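# Rehook slide rack handle and place rack in dish

## Task

The slide rack's wire handle has one end that has popped out of its hole and now rests on the rack's end plate. Put that end back into its hole, then set the rack, slides still in it, standing in the empty staining dish. At the end both dishes have to be upright.

## Robot and tools

Robot: two UR7e-type arms, left_arm and right_arm, each ending in a two-finger parallel gripper (pads 0 to 50 mm apart). Bases in the scene frame: left_arm at (+0.054, +0.440, +0.044) m, right_arm at (+0.062, -0.380, +0.044) m, both turned only slightly about z. Scene frame: origin at table-top height midway between the nominal bases, +z up, +x out over the table, left_arm on the +y side. Image left and right do not match arm names. A two-camera stand is fixed behind the arms.

Frames: reported hand poses and velocities for each arm are in that arm's own base frame. Fixed cameras and the table use the scene frame. Every motion offset is along the axes of that arm's current Hand target. Gripper axes: fingers point along +z, close along x; a block sticks out about 10 cm toward -y. end_effector_position is the point between the pads; fingertips are 17.5 mm beyond it.

Row layout (used by execute_actions and move): 18 numbers, always all 18 even if one arm is idle: left dx, dy, dz, rx, ry, rz, left gripper position, force_limit, speed, then the same nine for the right arm. Pose numbers are offsets, not poses: they count from the Hand target at the start of the action or move, scaled so 1.0 = 0.6 m or 180 degrees, range -1 to 1. rx, ry, rz form one rotation vector. All six zero means re-command the current Hand target. Gripper numbers are absolute settings: position +1 fully open, about -0.65 pads touching, -1 to grip (close until stopped). force_limit -1/0/+1 = about 20/102/185 N per pad; speed -1/0/+1 = 20/85/150 mm/s. To leave a gripper unchanged, resend its last three values (0 is a real command).

execute_actions(actions, cameras): actions is a list of actions; each action is up to 15 rows, one per 1/30 s step, a short table repeating its last row. Each row counts from the action's start pose, not the prior row. An empty list returns images and full state. cameras: names, ["all"], or [].

move(target, speed, blend, stop_force, zero, blocking, cameras): straight-line paths toward target, one 18-number row or a list of up to 15 rows, all offsets from the same starting Hand targets. speed in m/s, 0.002 to 3.6, default 0.25 (turns up to twice that in rad/s). blend in m rounds corners in a list. stop_force in N, 3 to 120, ends an arm's path on contact; unreliable for light pushes or while the gripper rotates; omit it when moving away from something pressed on. zero (default true) re-zeroes force before the move. blocking=false returns after 0.5 s (not allowed with stop_force). Paths do not avoid obstacles; keep away from each arm's own base. Result adds a move: line: done, off_target, moving, held, fault, and limits such as paced or held.

wait(seconds 0 to 10), stop() brakes a running move, zoom_image(camera, region [x0,y0,x1,y1] pixels, at most 504x504) on cam_high, cam_low, cam_left_wrist or cam_right_wrist (all 672x504), zero_wrist_force(arm), read_manual(section), finished_scene(scene, 1 or 2) ends the scene permanently.

Results: Hand target (last commanded pose after clipping; next offsets start there), end_effector_position in m, quat_wxyz, velocities, joint positions and torques, Wrist force/torque along the gripper's axes plus the peak since last shown, Tool commands, motor temperatures. object_status: 0 moving, 1 stopped while opening, 2 stopped while closing (held), 3 at requested position or pads met. Confirm a grip by 2. Opening in mm is about (250 - position_measured) x 0.202. Orientation commands are clipped to 32 degrees from the measured one per step. Grippers often rest short of the Hand target; resend the gap as an offset.

Avoid: faults from 150 N (plus or minus 25) on an arm or load-limit torques (142 N m big joints, 26.6 N m wrists), which stop the arm 10 s; overheating motors (85 °C stops the arm 30 to 60 s) from long stretched holds or pushing at unreachable poses; commanding past firm contacts; arms pressing or hitting each other, including one gripper closing on the other's fingers; dropping, slamming or releasing moving parts; anything leaving the table; tipping either dish. Time counts, thinking included, so move efficiently and smoothly.

Each tool is called after "Request:" as name(argument=value, ...) on one line, values as JSON.

## Session

Request:
execute_actions(actions=[])

Scene clock: 0.00 s.
left_arm: end_effector_position=(+0.0123, -0.2277, +0.0641) position_measured=3 object_status=3 end_effector_quat_wxyz=(-0.375, -0.063, +0.921, +0.087) | right_arm: end_effector_position=(+0.4055, -0.1146, +0.2329) position_measured=3 object_status=3 end_effector_quat_wxyz=(-0.381, +0.398, +0.779, -0.302)
Joint positions: left_arm=[-1.351 -1.686 2.57 -2.097 -2.291 -2.921] | right_arm=[3.242 -2.001 -1.383 -2.34 1.488 -0.48]
Joint velocities: within noise
Joint torques (N m): no reading
Motor temperatures (°C): left_arm=[37 24 38 30 42 40] | right_arm=[37 38 39 44 36 44]
Wrist force (N): no reading
Wrist torque (N m): no reading
Wrist force, peak (N): no reading
Hand target: left_arm +0.0123, -0.2277, +0.0641; -0.375, -0.063, +0.921, +0.087 | right_arm +0.4055, -0.1146, +0.2329; -0.381, +0.398, +0.779, -0.302
Tool commands: left_gripper/position=+1.0 left_gripper/force_limit=+1.0 left_gripper/speed=+1.0 right_gripper/position=+1.0 right_gripper/force_limit=+1.0 right_gripper/speed=+1.0

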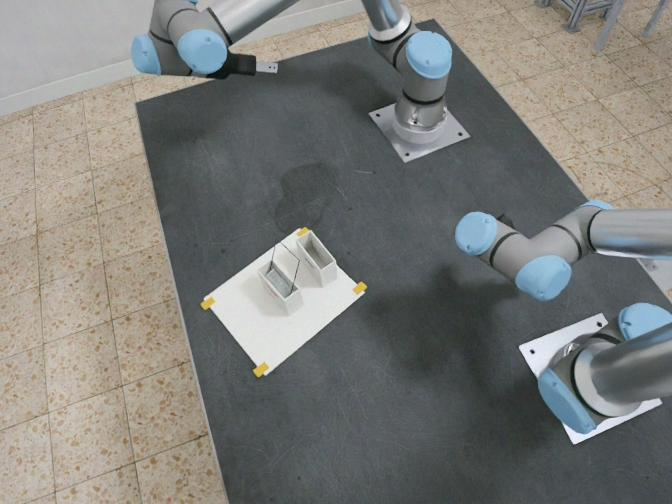

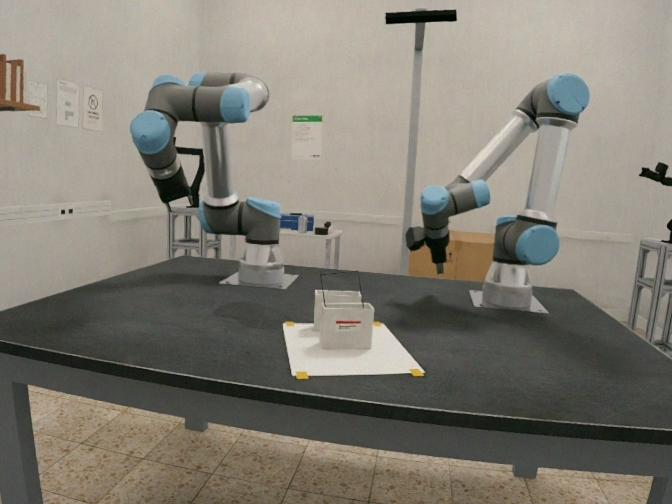

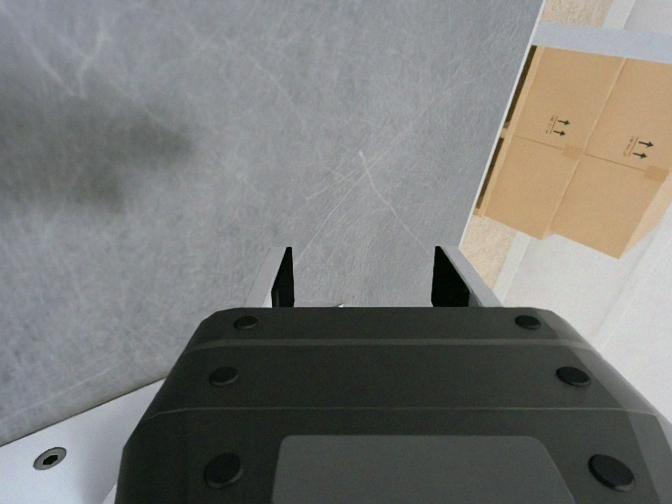

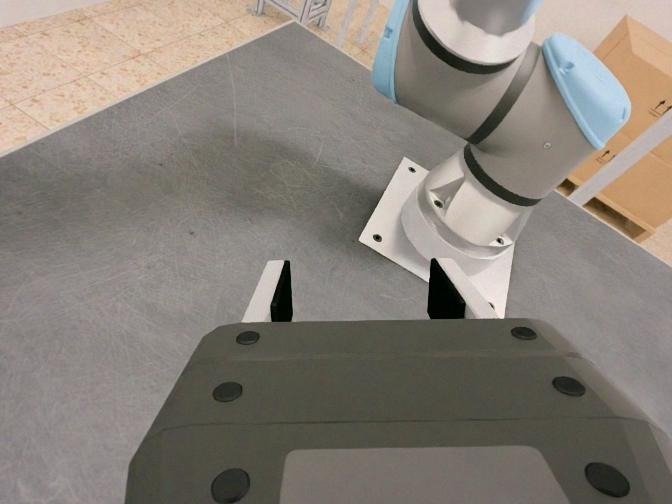

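Request:
zoom_image(camera="cam_high", region=[190, 210, 380, 390])

Request:
zoom_image(camera="cam_low", region=[270, 250, 430, 390])

Scaled by 2.653 from the camera's 672x504 image, which has a finer 960x720 frame.

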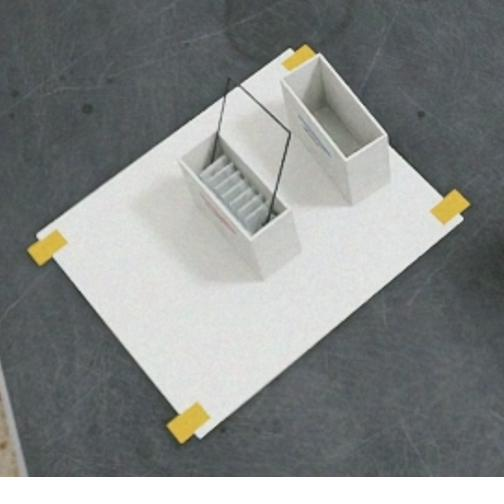

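Scaled by 3.150 from the camera's 672x504 image, which has a finer 960x720 frame.

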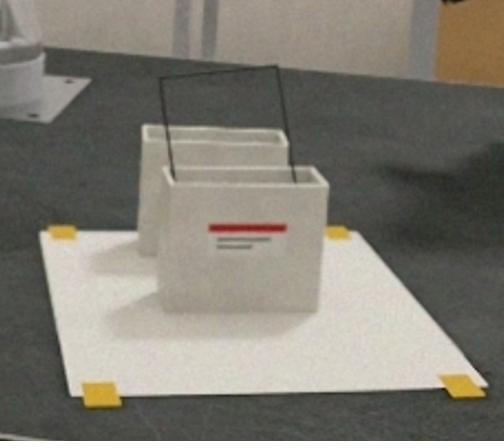

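Request:
move(target=[0,0,0,0,0,0,1,1,1,0.603,0.160,-0.150,-0.326,-0.038,0.182,1,1,1], speed=0.4, cameras=["all"])

Scene clock: 32.87 s.
left_arm: end_effector_position=(+0.0123, -0.2277, +0.0641) position_measured=3 object_status=3 end_effector_quat_wxyz=(-0.375, -0.063, +0.921, +0.087) | right_arm: end_effector_position=(+0.3751, +0.2556, +0.3340) position_measured=3 object_status=3 end_effector_quat_wxyz=(+0.001, +0.707, +0.707, +0.000)
Joint positions: left_arm=[-1.351 -1.686 2.57 -2.097 -2.291 -2.921] | right_arm=[4.039 -1.434 -1.684 -1.595 1.569 0.897]
Joint torques (N m): left_arm=[-0.75 -9.43 -18.4 -2.35 -1.49 -0.03] | right_arm=[4.22 9.38 29.07 3.3 0.62 1.79]
Wrist force (N): left_arm=[0.4 0.2 0.1] | right_arm=[0.5 -0.1 1.7]
Wrist torque (N m): left_arm=[0.03 -0.07 0.01] | right_arm=[-0.05 0.14 0.23]
Wrist force, peak (N): left_arm=[0.3 -0.3 -0.3] | right_arm=[3.0 -1.8 1.1]
Hand target: left_arm +0.0123, -0.2277, +0.0641; -0.375, -0.063, +0.921, +0.087 | right_arm +0.3751, +0.2556, +0.3340; +0.001, +0.707, +0.707, +0.000
Off the commanded pose: left_arm 0.000 m, 0 deg | right_arm 0.000 m, 0 deg.
move: done

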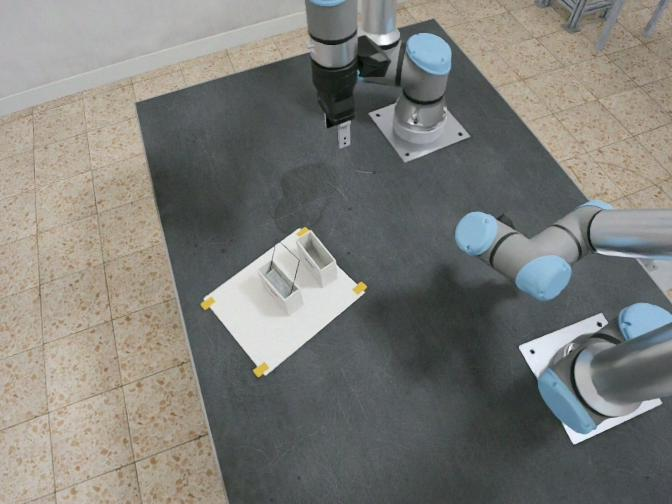

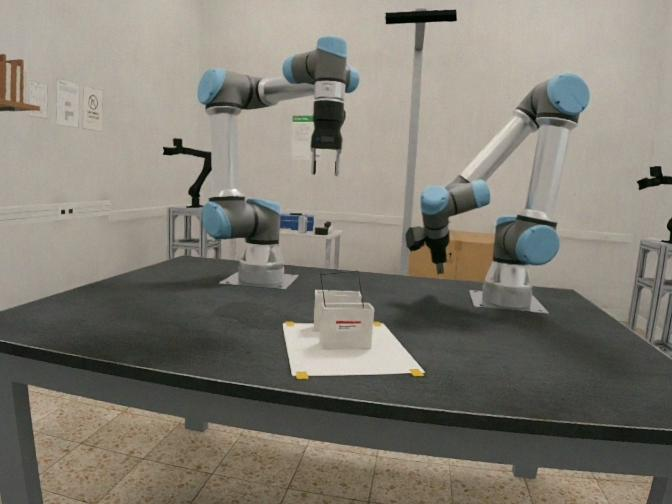

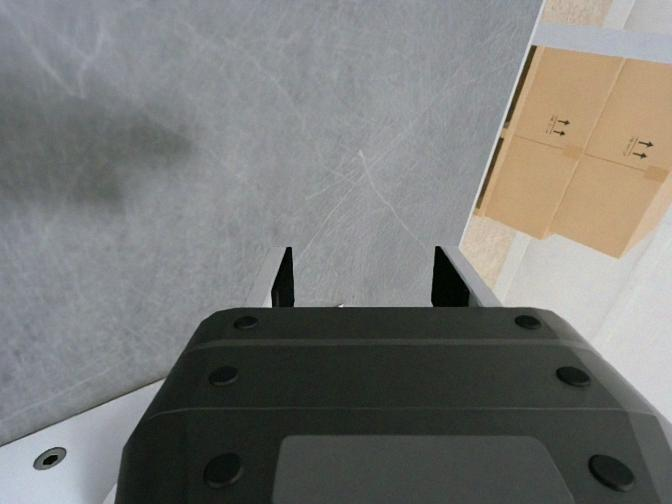

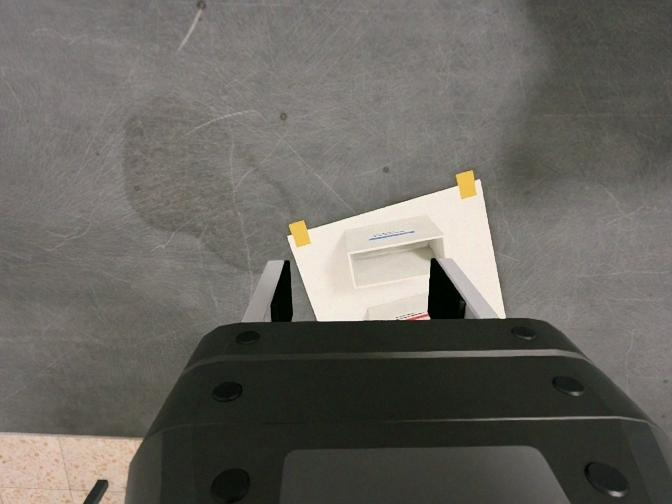

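Request:
move(target=[0,0,0,0,0,0,1,1,1,0.1,0.22,0.0,0,0,0,1,1,1], speed=0.4, cameras=["all"])

Request:
zoom_image(camera="cam_right_wrist", region=[240, 80, 480, 320])

Request:
zoom_image(camera="cam_low", region=[290, 250, 400, 360])

Scene clock: 54.67 s.
left_arm: end_effector_position=(+0.0123, -0.2277, +0.0641) position_measured=3 object_status=3 end_effector_quat_wxyz=(-0.375, -0.063, +0.921, +0.087) | right_arm: end_effector_position=(+0.5071, +0.3155, +0.3342) position_measured=3 object_status=3 end_effector_quat_wxyz=(+0.001, +0.707, +0.707, +0.000)
Joint positions: left_arm=[-1.351 -1.686 2.57 -2.097 -2.291 -2.921] | right_arm=[3.924 -1.785 -1.317 -1.609 1.569 0.783]
Joint torques (N m): left_arm=[-1.85 -9.81 -17.72 -2.29 -1.51 0.02] | right_arm=[2.52 28.16 33.66 4.47 1.49 0.94]
Wrist force (N): left_arm=[0.0 -0.2 -0.2] | right_arm=[0.2 -0.6 1.7]
Wrist torque (N m): left_arm=[-0.02 -0.01 0.00] | right_arm=[-0.14 0.19 0.10]
Wrist force, peak (N): left_arm=[0.3 -0.3 0.6] | right_arm=[-1.1 -5.1 1.3]
Hand target: left_arm +0.0123, -0.2277, +0.0641; -0.375, -0.063, +0.921, +0.087 | right_arm +0.5072, +0.3156, +0.3342; +0.001, +0.707, +0.707, +0.000
Off the commanded pose: left_arm 0.000 m, 0 deg | right_arm 0.000 m, 0 deg.
move: done

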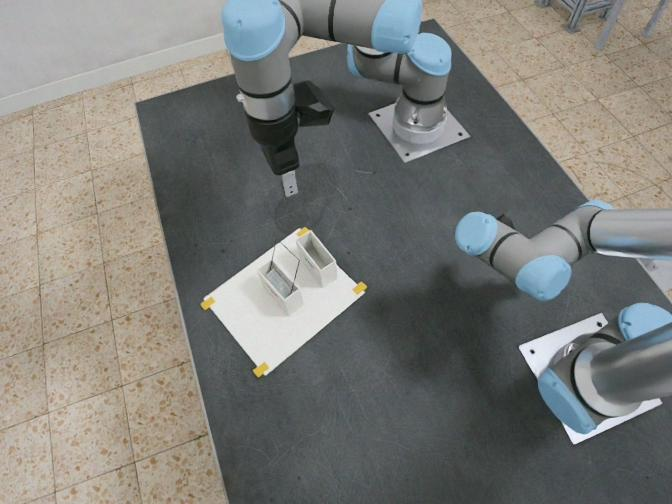

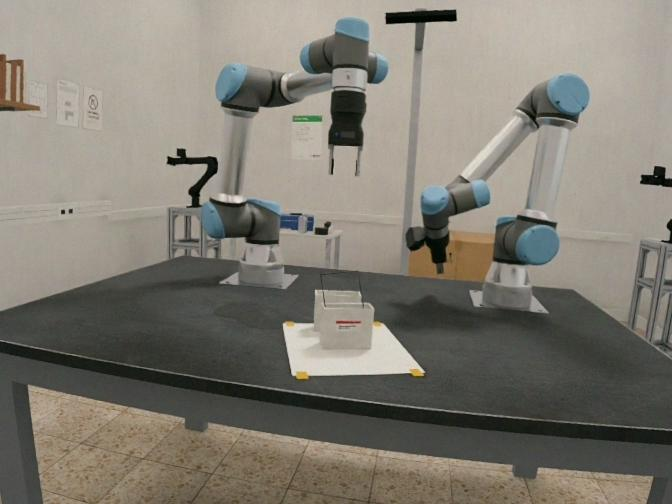

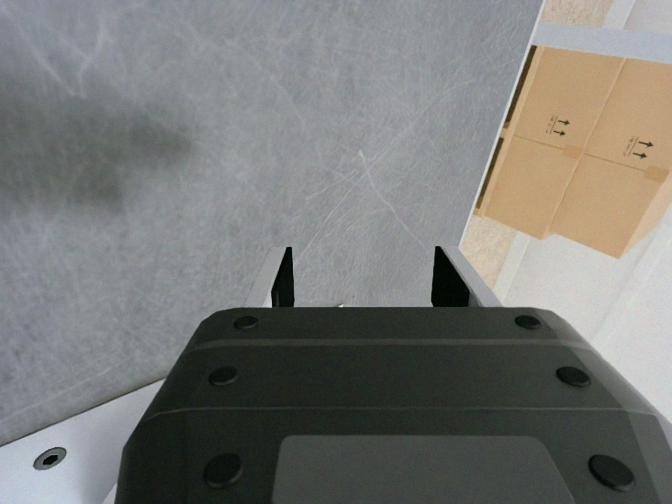

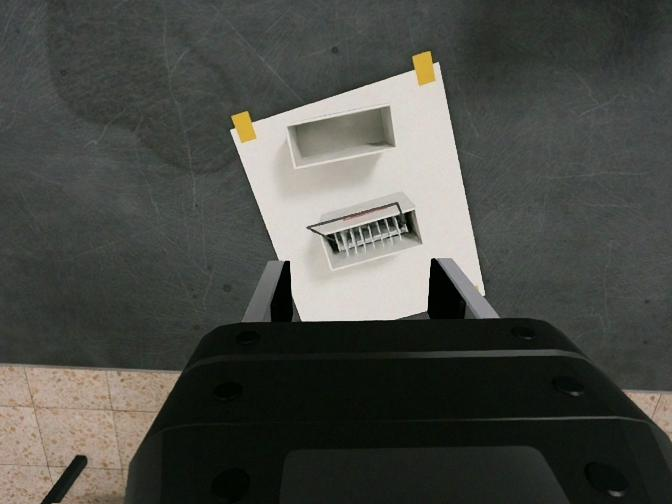

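Scaled by 2.100 from the camera's 672x504 image, which has a finer 960x720 frame.

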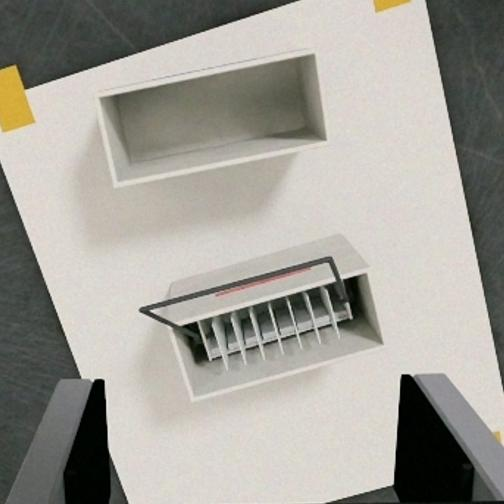

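Scaled by 4.582 from the camera's 672x504 image, which has a finer 960x720 frame.

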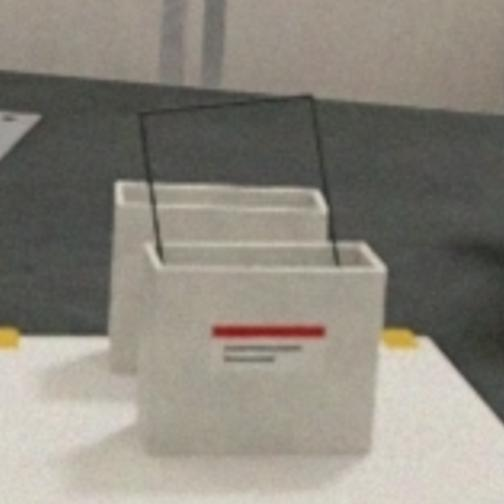

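Request:
move(target=[0,0,0,0,0,0,1,1,1,0.07,0.205,0.0,0,0,0,1,1,1], speed=0.3)

Request:
move(target=[0,0,0,0,0,0,1,1,1,0,0,0.33,0,0,0,1,1,1], speed=0.3, cameras=["cam_right_wrist","cam_low"])

Request:
zoom_image(camera="cam_right_wrist", region=[200, 0, 480, 260])

Scene clock: 68.83 s.
left_arm: end_effector_position=(+0.0123, -0.2277, +0.0641) position_measured=3 object_status=3 end_effector_quat_wxyz=(-0.375, -0.063, +0.921, +0.087) | right_arm: end_effector_position=(+0.6301, +0.3575, +0.3343) position_measured=3 object_status=3 end_effector_quat_wxyz=(+0.001, +0.707, +0.707, +0.000)
Joint positions: left_arm=[-1.351 -1.686 2.57 -2.097 -2.291 -2.921] | right_arm=[3.843 -2.133 -0.826 -1.753 1.569 0.702]
Joint torques (N m): left_arm=[-0.91 -9.13 -18.48 -2.42 -1.47 -0.09] | right_arm=[5.2 44.05 33.58 3.48 2.59 1.48]
Wrist force (N): left_arm=[0.1 -0.3 0.4] | right_arm=[0.2 -0.5 1.5]
Wrist torque (N m): left_arm=[-0.04 -0.01 0.00] | right_arm=[-0.08 0.14 0.12]
Wrist force, peak (N): left_arm=[0.5 0.1 -0.3] | right_arm=[-0.8 -4.7 1.9]
Hand target: left_arm +0.0123, -0.2277, +0.0641; -0.375, -0.063, +0.921, +0.087 | right_arm +0.6302, +0.3576, +0.3343; +0.001, +0.707, +0.707, +0.000
Off the commanded pose: left_arm 0.000 m, 0 deg | right_arm 0.000 m, 0 deg.
move: done

Scene clock: 70.03 s.
left_arm: end_effector_position=(+0.0123, -0.2277, +0.0641) position_measured=3 object_status=3 end_effector_quat_wxyz=(-0.375, -0.063, +0.921, +0.087) | right_arm: end_effector_position=(+0.6305, +0.3575, +0.1363) position_measured=3 object_status=3 end_effector_quat_wxyz=(+0.001, +0.707, +0.707, +0.000)
Joint positions: left_arm=[-1.351 -1.686 2.57 -2.097 -2.291 -2.921] | right_arm=[3.843 -2.167 -1.282 -1.262 1.569 0.701]
Joint torques (N m): left_arm=[-0.84 -8.76 -18.77 -2.29 -1.42 -0.12] | right_arm=[-6.86 59.51 25.53 3.94 -2.69 -1.44]
Wrist force (N): left_arm=[0.1 0.0 0.2] | right_arm=[0.3 -0.3 1.4]
Wrist torque (N m): left_arm=[0.01 -0.03 0.01] | right_arm=[-0.09 0.15 0.17]
Wrist force, peak (N): left_arm=[-0.3 0.2 -0.4] | right_arm=[0.4 -0.8 5.2]
Hand target: left_arm +0.0123, -0.2277, +0.0641; -0.375, -0.063, +0.921, +0.087 | right_arm +0.6305, +0.3575, +0.1363; +0.001, +0.707, +0.707, +0.000
Off the commanded pose: left_arm 0.000 m, 0 deg | right_arm 0.000 m, 0 deg.
move: done
Images, in order (width x height): cam_low 672x504, cam_right_wrist 672x504.

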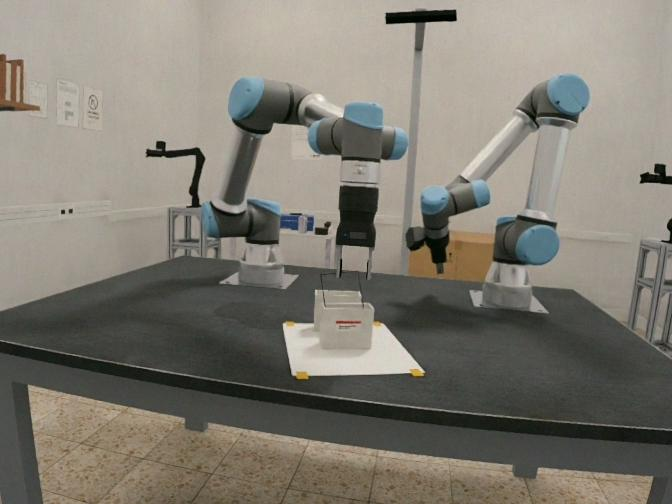

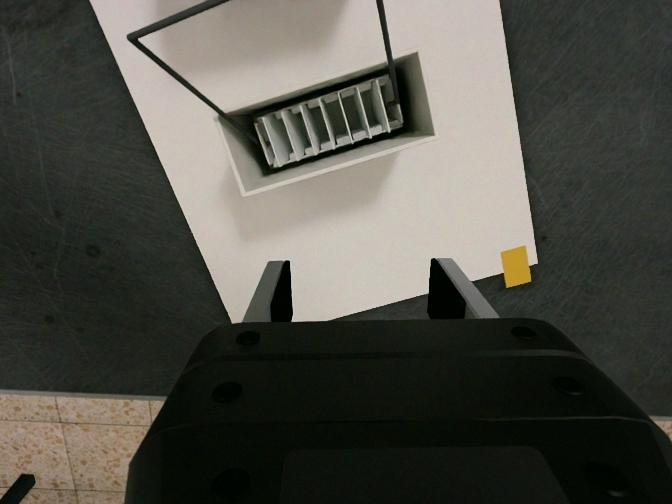

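Scaled by 1.800 from the camera's 672x504 image, which has a finer 960x720 frame.

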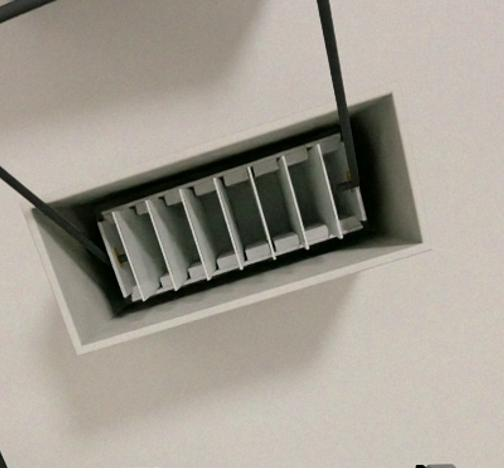

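Request:
zoom_image(camera="cam_right_wrist", region=[350, 50, 430, 140])

Request:
zoom_image(camera="cam_right_wrist", region=[220, 100, 300, 190])

Scaled by 5.600 from the camera's 672x504 image, which has a finer 960x720 frame.

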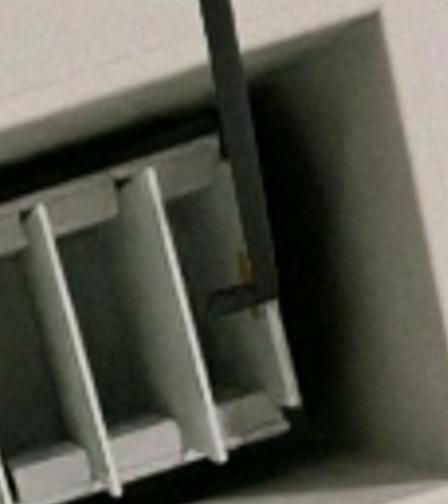

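Scaled by 5.600 from the camera's 672x504 image, which has a finer 960x720 frame.

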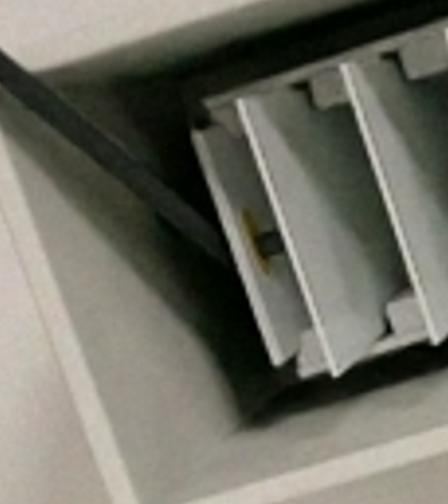

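Request:
move(target=[[0,0,0,0,0,0,1,1,1,0,0,-0.217,0,0,0,1,1,1],[0,0,0,0,0,0,1,1,1,0,-0.233,-0.217,0.0518,0.349,0.843,1,1,1],[0,0,0,0,0,0,1,1,1,0,-0.233,0.0,0.0518,0.349,0.843,1,1,1]], speed=0.4, blend=[0.05,0.03,0], cameras=["all"])

Request:
zoom_image(camera="cam_right_wrist", region=[200, 60, 500, 320])

Scene clock: 132.10 s.
left_arm: end_effector_position=(+0.0123, -0.2277, +0.0641) position_measured=3 object_status=3 end_effector_quat_wxyz=(-0.375, -0.063, +0.921, +0.087) | right_arm: end_effector_position=(+0.4907, +0.3575, +0.1362) position_measured=3 object_status=3 end_effector_quat_wxyz=(-0.307, +0.742, -0.551, +0.229)
Joint positions: left_arm=[-1.351 -1.686 2.57 -2.097 -2.291 -2.921] | right_arm=[4.219 -1.81 -2.259 -0.027 1.047 3.755]
Joint torques (N m): left_arm=[-1.07 -9.06 -17.7 -2.36 -1.7 0.01] | right_arm=[0.26 19.07 21.33 5.24 1.41 1.78]
Wrist force (N): left_arm=[-0.2 -0.1 -0.4] | right_arm=[1.0 0.4 0.6]
Wrist torque (N m): left_arm=[-0.02 0.03 0.00] | right_arm=[0.03 0.01 -0.06]
Wrist force, peak (N): left_arm=[0.1 0.6 -0.2] | right_arm=[1.1 4.6 3.9]
Hand target: left_arm +0.0123, -0.2277, +0.0641; -0.375, -0.063, +0.921, +0.087 | right_arm +0.4907, +0.3575, +0.1361; -0.307, +0.742, -0.551, +0.229
Off the commanded pose: left_arm 0.000 m, 0 deg | right_arm 0.000 m, 0 deg.
move: done

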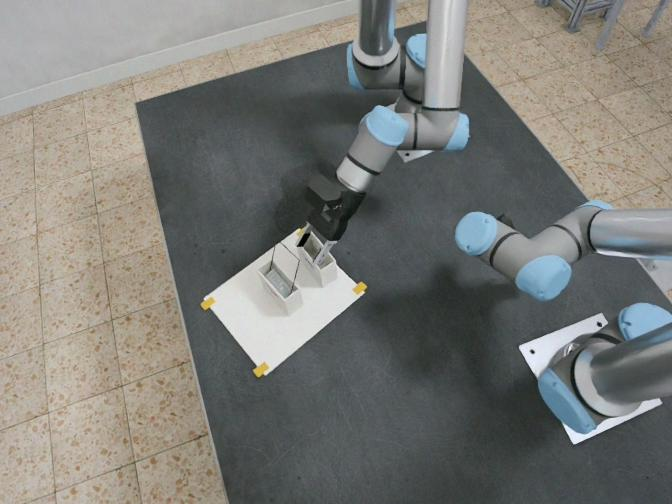

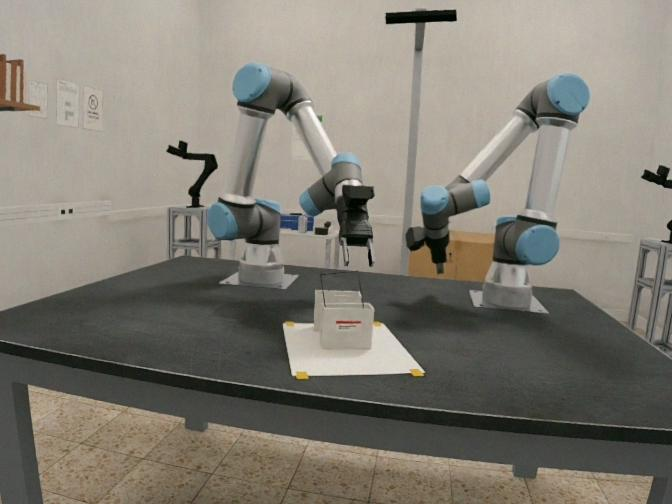

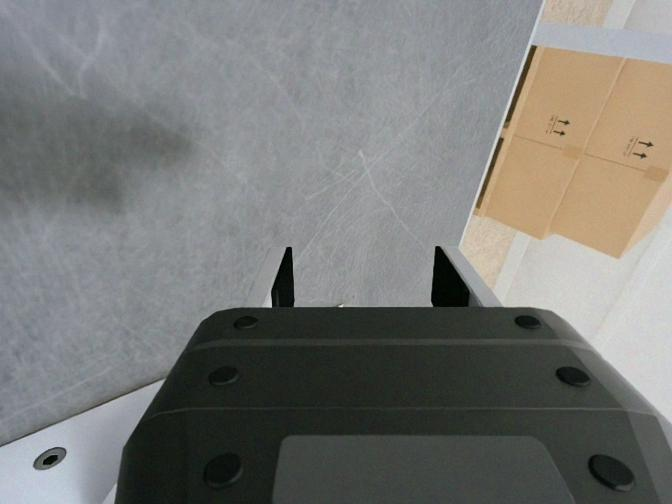

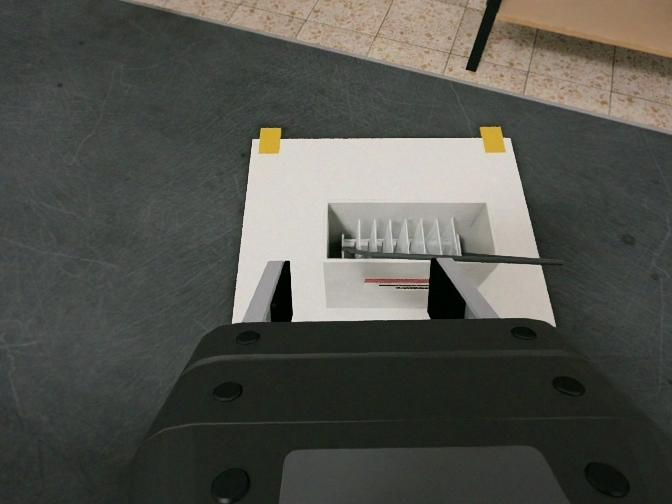

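Scaled by 1.680 from the camera's 672x504 image, which has a finer 960x720 frame.

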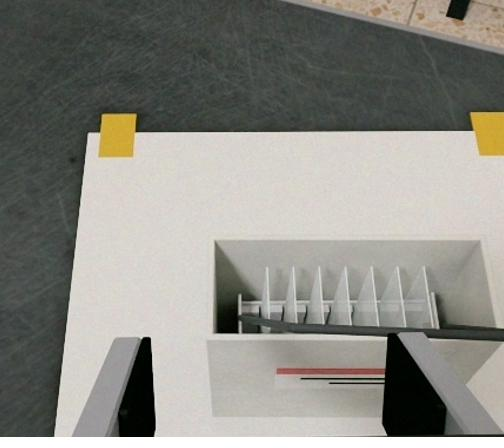

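Request:
move(target=[0,0,0,0,0,0,1,1,1,0,0.0158,0.11,0,0,0,1,1,1], speed=0.15, cameras=["cam_right_wrist","cam_low"])

Request:
zoom_image(camera="cam_right_wrist", region=[240, 140, 500, 340])

Request:
zoom_image(camera="cam_low", region=[290, 200, 400, 350])

Scene clock: 140.70 s.
left_arm: end_effector_position=(+0.0123, -0.2277, +0.0641) position_measured=3 object_status=3 end_effector_quat_wxyz=(-0.375, -0.063, +0.921, +0.087) | right_arm: end_effector_position=(+0.5290, +0.3690, +0.0828) position_measured=3 object_status=3 end_effector_quat_wxyz=(-0.307, +0.742, -0.551, +0.229)
Joint positions: left_arm=[-1.351 -1.686 2.57 -2.097 -2.291 -2.921] | right_arm=[4.156 -2.012 -2.183 0.127 1.084 3.698]
Joint torques (N m): left_arm=[-0.87 -8.48 -18.36 -2.45 -1.65 0.11] | right_arm=[4.52 38.03 2.03 4.25 -4.24 1.39]
Wrist force (N): left_arm=[-0.1 -0.1 0.0] | right_arm=[0.8 0.6 0.5]
Wrist torque (N m): left_arm=[-0.02 0.02 0.00] | right_arm=[0.12 -0.06 -0.15]
Wrist force, peak (N): left_arm=[-0.2 -0.3 -0.4] | right_arm=[22.2 -64.4 -131.7]
Hand target: left_arm +0.0123, -0.2277, +0.0641; -0.375, -0.063, +0.921, +0.087 | right_arm +0.5290, +0.3690, +0.0828; -0.307, +0.742, -0.551, +0.229
Off the commanded pose: left_arm 0.000 m, 0 deg | right_arm 0.000 m, 0 deg.
move: done
Images, in order (width x height): cam_low 672x504, cam_right_wrist 672x504.

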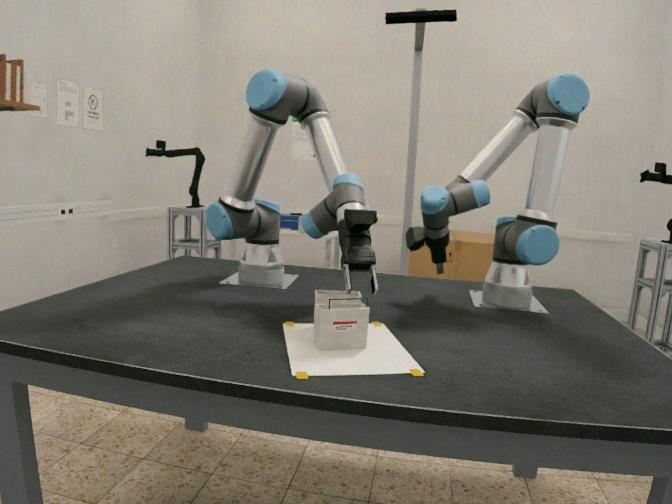

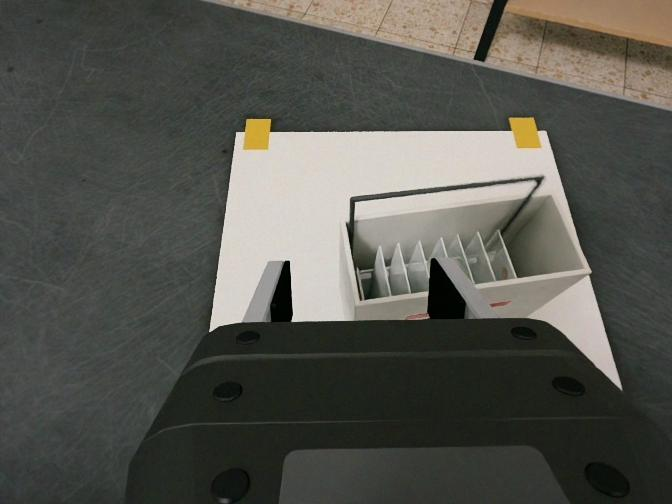

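Scaled by 1.938 from the camera's 672x504 image, which has a finer 960x720 frame.

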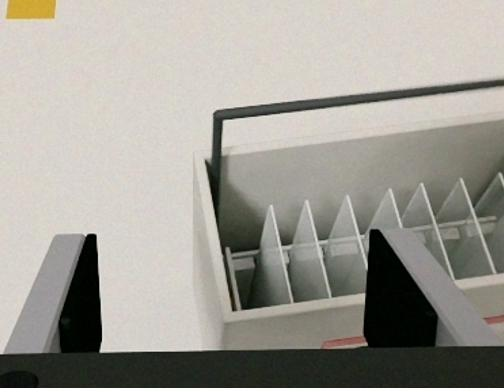

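Scaled by 3.360 from the camera's 672x504 image, which has a finer 960x720 frame.

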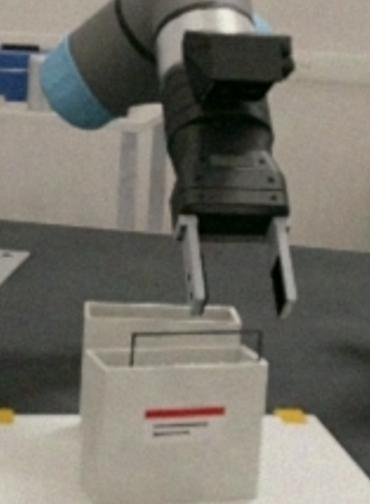

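Request:
move(target=[0,0,0,0,0,0,1,1,1,0,-0.08,-0.12,0,0,0,1,1,1], speed=0.2, cameras=["all"])

Request:
zoom_image(camera="cam_right_wrist", region=[280, 160, 500, 320])

Request:
zoom_image(camera="cam_high", region=[230, 210, 350, 330])

Scene clock: 148.87 s.
left_arm: end_effector_position=(+0.0123, -0.2277, +0.0641) position_measured=3 object_status=3 end_effector_quat_wxyz=(-0.375, -0.063, +0.921, +0.087) | right_arm: end_effector_position=(+0.5127, +0.3642, +0.1676) position_measured=3 object_status=3 end_effector_quat_wxyz=(-0.308, +0.742, -0.551, +0.229)
Joint positions: left_arm=[-1.351 -1.686 2.57 -2.097 -2.291 -2.921] | right_arm=[4.182 -1.785 -2.174 -0.119 1.069 3.721]
Joint torques (N m): left_arm=[-0.99 -8.81 -17.47 -2.51 -1.61 -0.04] | right_arm=[-7.32 38.4 6.81 3.27 0.93 -1.71]
Wrist force (N): left_arm=[0.2 -0.1 0.0] | right_arm=[0.9 0.6 0.5]
Wrist torque (N m): left_arm=[-0.02 -0.03 0.01] | right_arm=[0.08 -0.01 -0.19]
Wrist force, peak (N): left_arm=[0.0 -0.5 0.0] | right_arm=[1.0 2.8 2.9]
Hand target: left_arm +0.0123, -0.2277, +0.0641; -0.375, -0.063, +0.921, +0.087 | right_arm +0.5126, +0.3641, +0.1676; -0.307, +0.742, -0.551, +0.229
Off the commanded pose: left_arm 0.000 m, 0 deg | right_arm 0.000 m, 0 deg.
move: done

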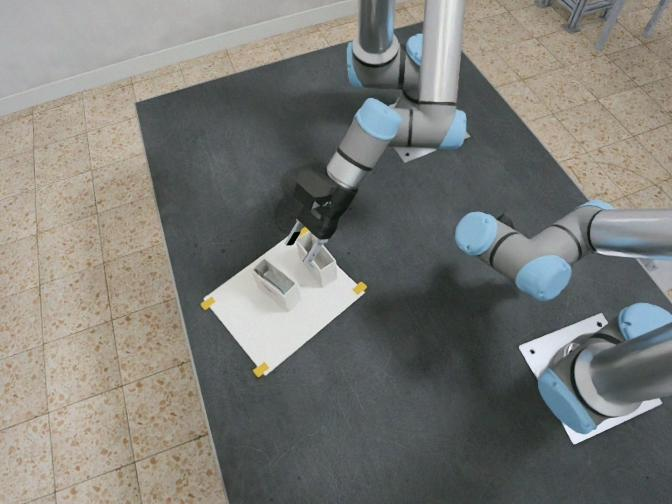

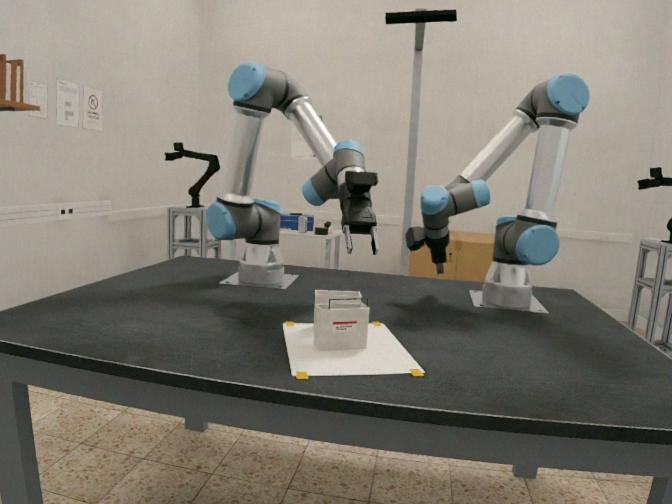

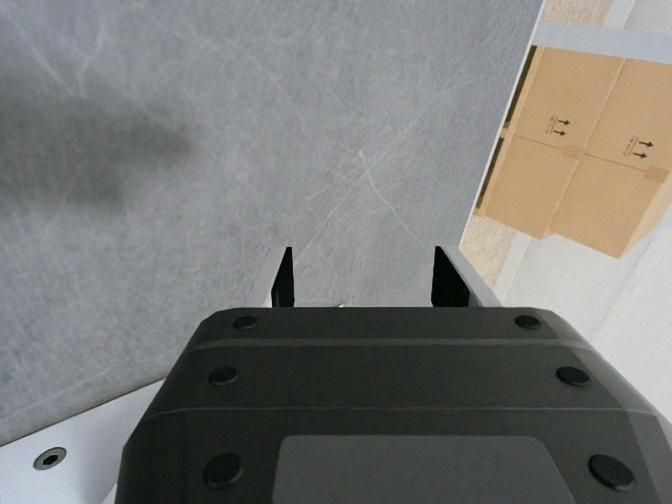

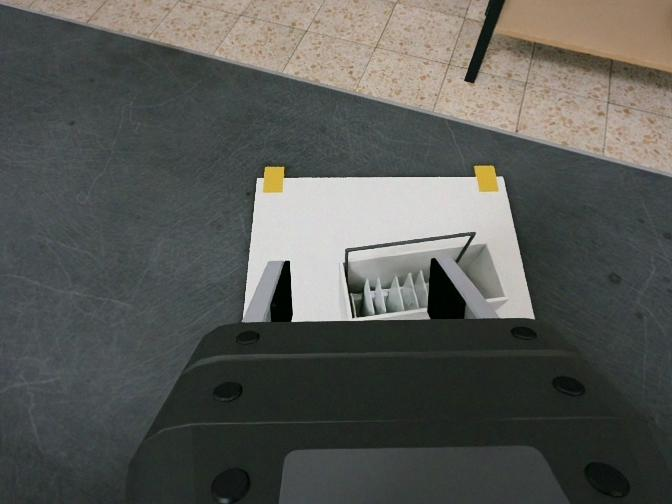

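Scaled by 2.291 from the camera's 672x504 image, which has a finer 960x720 frame.

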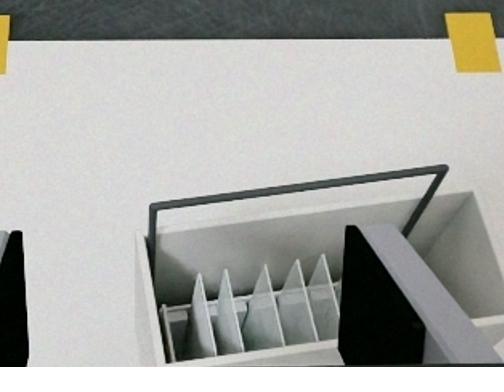

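Scaled by 4.200 from the camera's 672x504 image, which has a finer 960x720 frame.

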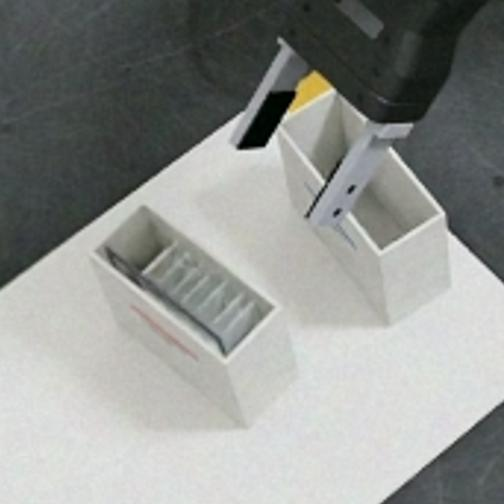

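Request:
move(target=[0,0,0,0,0,0,1,1,1,0.06,0.082,-0.035,0,0,0,1,1,1], speed=0.2, cameras=["cam_right_wrist"])

Request:
zoom_image(camera="cam_right_wrist", region=[220, 130, 450, 300])

Scene clock: 156.27 s.
left_arm: end_effector_position=(+0.0123, -0.2277, +0.0641) position_measured=3 object_status=3 end_effector_quat_wxyz=(-0.375, -0.063, +0.921, +0.087) | right_arm: end_effector_position=(+0.4756, +0.3154, +0.1477) position_measured=3 object_status=3 end_effector_quat_wxyz=(-0.308, +0.742, -0.551, +0.229)
Joint positions: left_arm=[-1.351 -1.686 2.57 -2.097 -2.291 -2.921] | right_arm=[4.201 -1.704 -2.355 -0.029 1.057 3.739]
Joint torques (N m): left_arm=[-1.45 -8.75 -17.9 -2.38 -1.68 -0.04] | right_arm=[-7.25 15.86 21.4 2.84 -0.17 -1.46]
Wrist force (N): left_arm=[-0.2 0.0 0.2] | right_arm=[1.1 0.8 0.1]
Wrist torque (N m): left_arm=[0.01 0.02 0.00] | right_arm=[0.11 -0.06 -0.15]
Wrist force, peak (N): left_arm=[0.2 -0.1 0.6] | right_arm=[2.5 3.0 -0.3]
Hand target: left_arm +0.0123, -0.2277, +0.0641; -0.375, -0.063, +0.921, +0.087 | right_arm +0.4755, +0.3153, +0.1476; -0.307, +0.742, -0.551, +0.229
Off the commanded pose: left_arm 0.000 m, 0 deg | right_arm 0.000 m, 0 deg.
move: done
Images, in order (width x height): cam_right_wrist 672x504.

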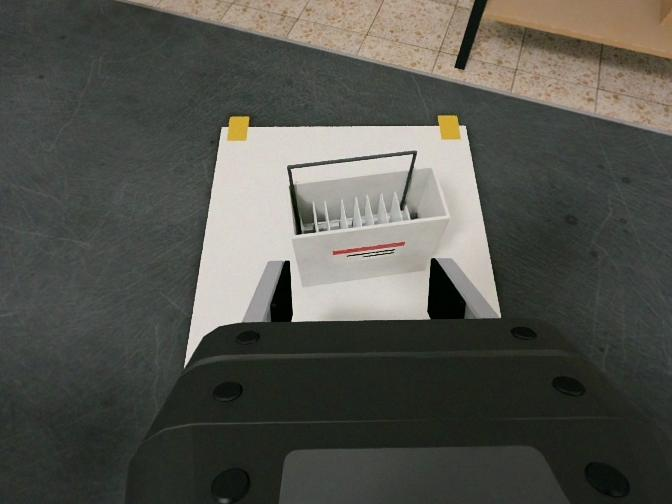

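Scaled by 2.191 from the camera's 672x504 image, which has a finer 960x720 frame.

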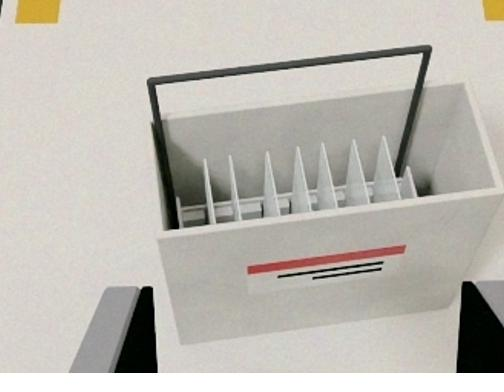

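Request:
move(target=[0,0,0,0,0,0,1,1,1,0,-0.147,0.03,-0.25,0,0,1,1,1], speed=0.25, cameras=["cam_right_wrist"])

Request:
zoom_image(camera="cam_right_wrist", region=[220, 130, 450, 300])

Scene clock: 165.00 s.
left_arm: end_effector_position=(+0.0123, -0.2277, +0.0641) position_measured=3 object_status=3 end_effector_quat_wxyz=(-0.375, -0.063, +0.921, +0.087) | right_arm: end_effector_position=(+0.5474, +0.3370, +0.1973) position_measured=3 object_status=3 end_effector_quat_wxyz=(+0.000, +0.803, -0.596, +0.000)
Joint positions: left_arm=[-1.351 -1.686 2.57 -2.097 -2.291 -2.921] | right_arm=[3.903 -1.933 -1.476 -1.303 1.57 3.61]
Joint torques (N m): left_arm=[-1.01 -8.83 -17.75 -2.45 -1.75 0] | right_arm=[4.78 47.07 28.32 2 -2.76 1.61]
Wrist force (N): left_arm=[-0.3 0.1 0.3] | right_arm=[0.2 -0.4 1.6]
Wrist torque (N m): left_arm=[0.02 0.04 0.01] | right_arm=[-0.08 0.20 0.12]
Wrist force, peak (N): left_arm=[0.2 -0.2 0.5] | right_arm=[1.0 2.6 0.4]
Hand target: left_arm +0.0123, -0.2277, +0.0641; -0.375, -0.063, +0.921, +0.087 | right_arm +0.5474, +0.3370, +0.1973; +0.000, +0.803, -0.596, +0.000
Off the commanded pose: left_arm 0.000 m, 0 deg | right_arm 0.000 m, 0 deg.
move: done
Images, in order (width x height): cam_right_wrist 672x504.

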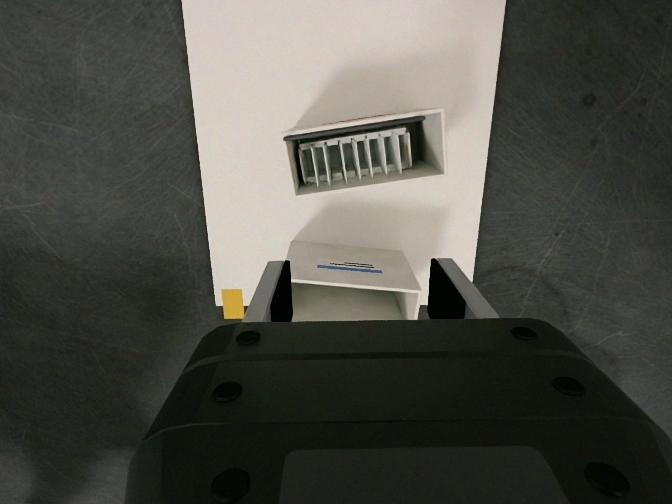

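Scaled by 2.191 from the camera's 672x504 image, which has a finer 960x720 frame.

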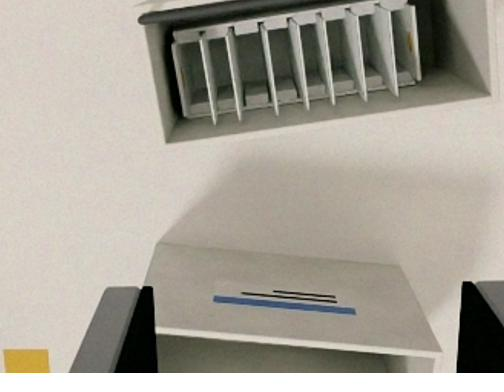

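Request:
zoom_image(camera="cam_right_wrist", region=[280, 105, 350, 195])

Request:
zoom_image(camera="cam_right_wrist", region=[380, 105, 450, 195])

Scaled by 5.600 from the camera's 672x504 image, which has a finer 960x720 frame.

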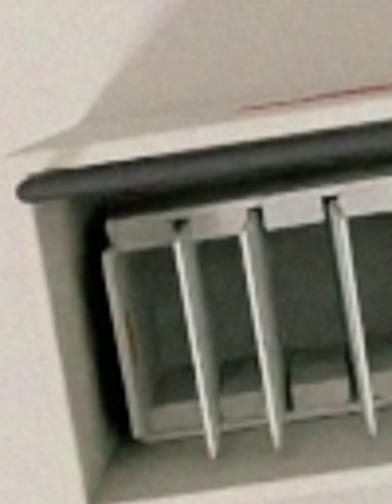

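Scaled by 5.600 from the camera's 672x504 image, which has a finer 960x720 frame.

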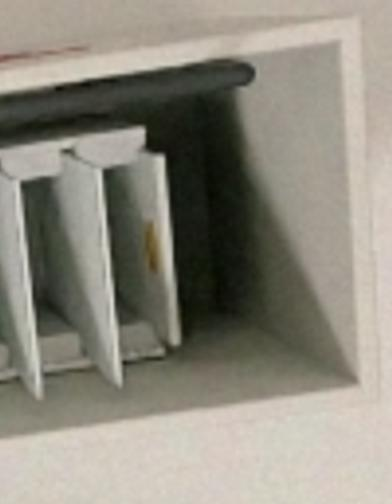

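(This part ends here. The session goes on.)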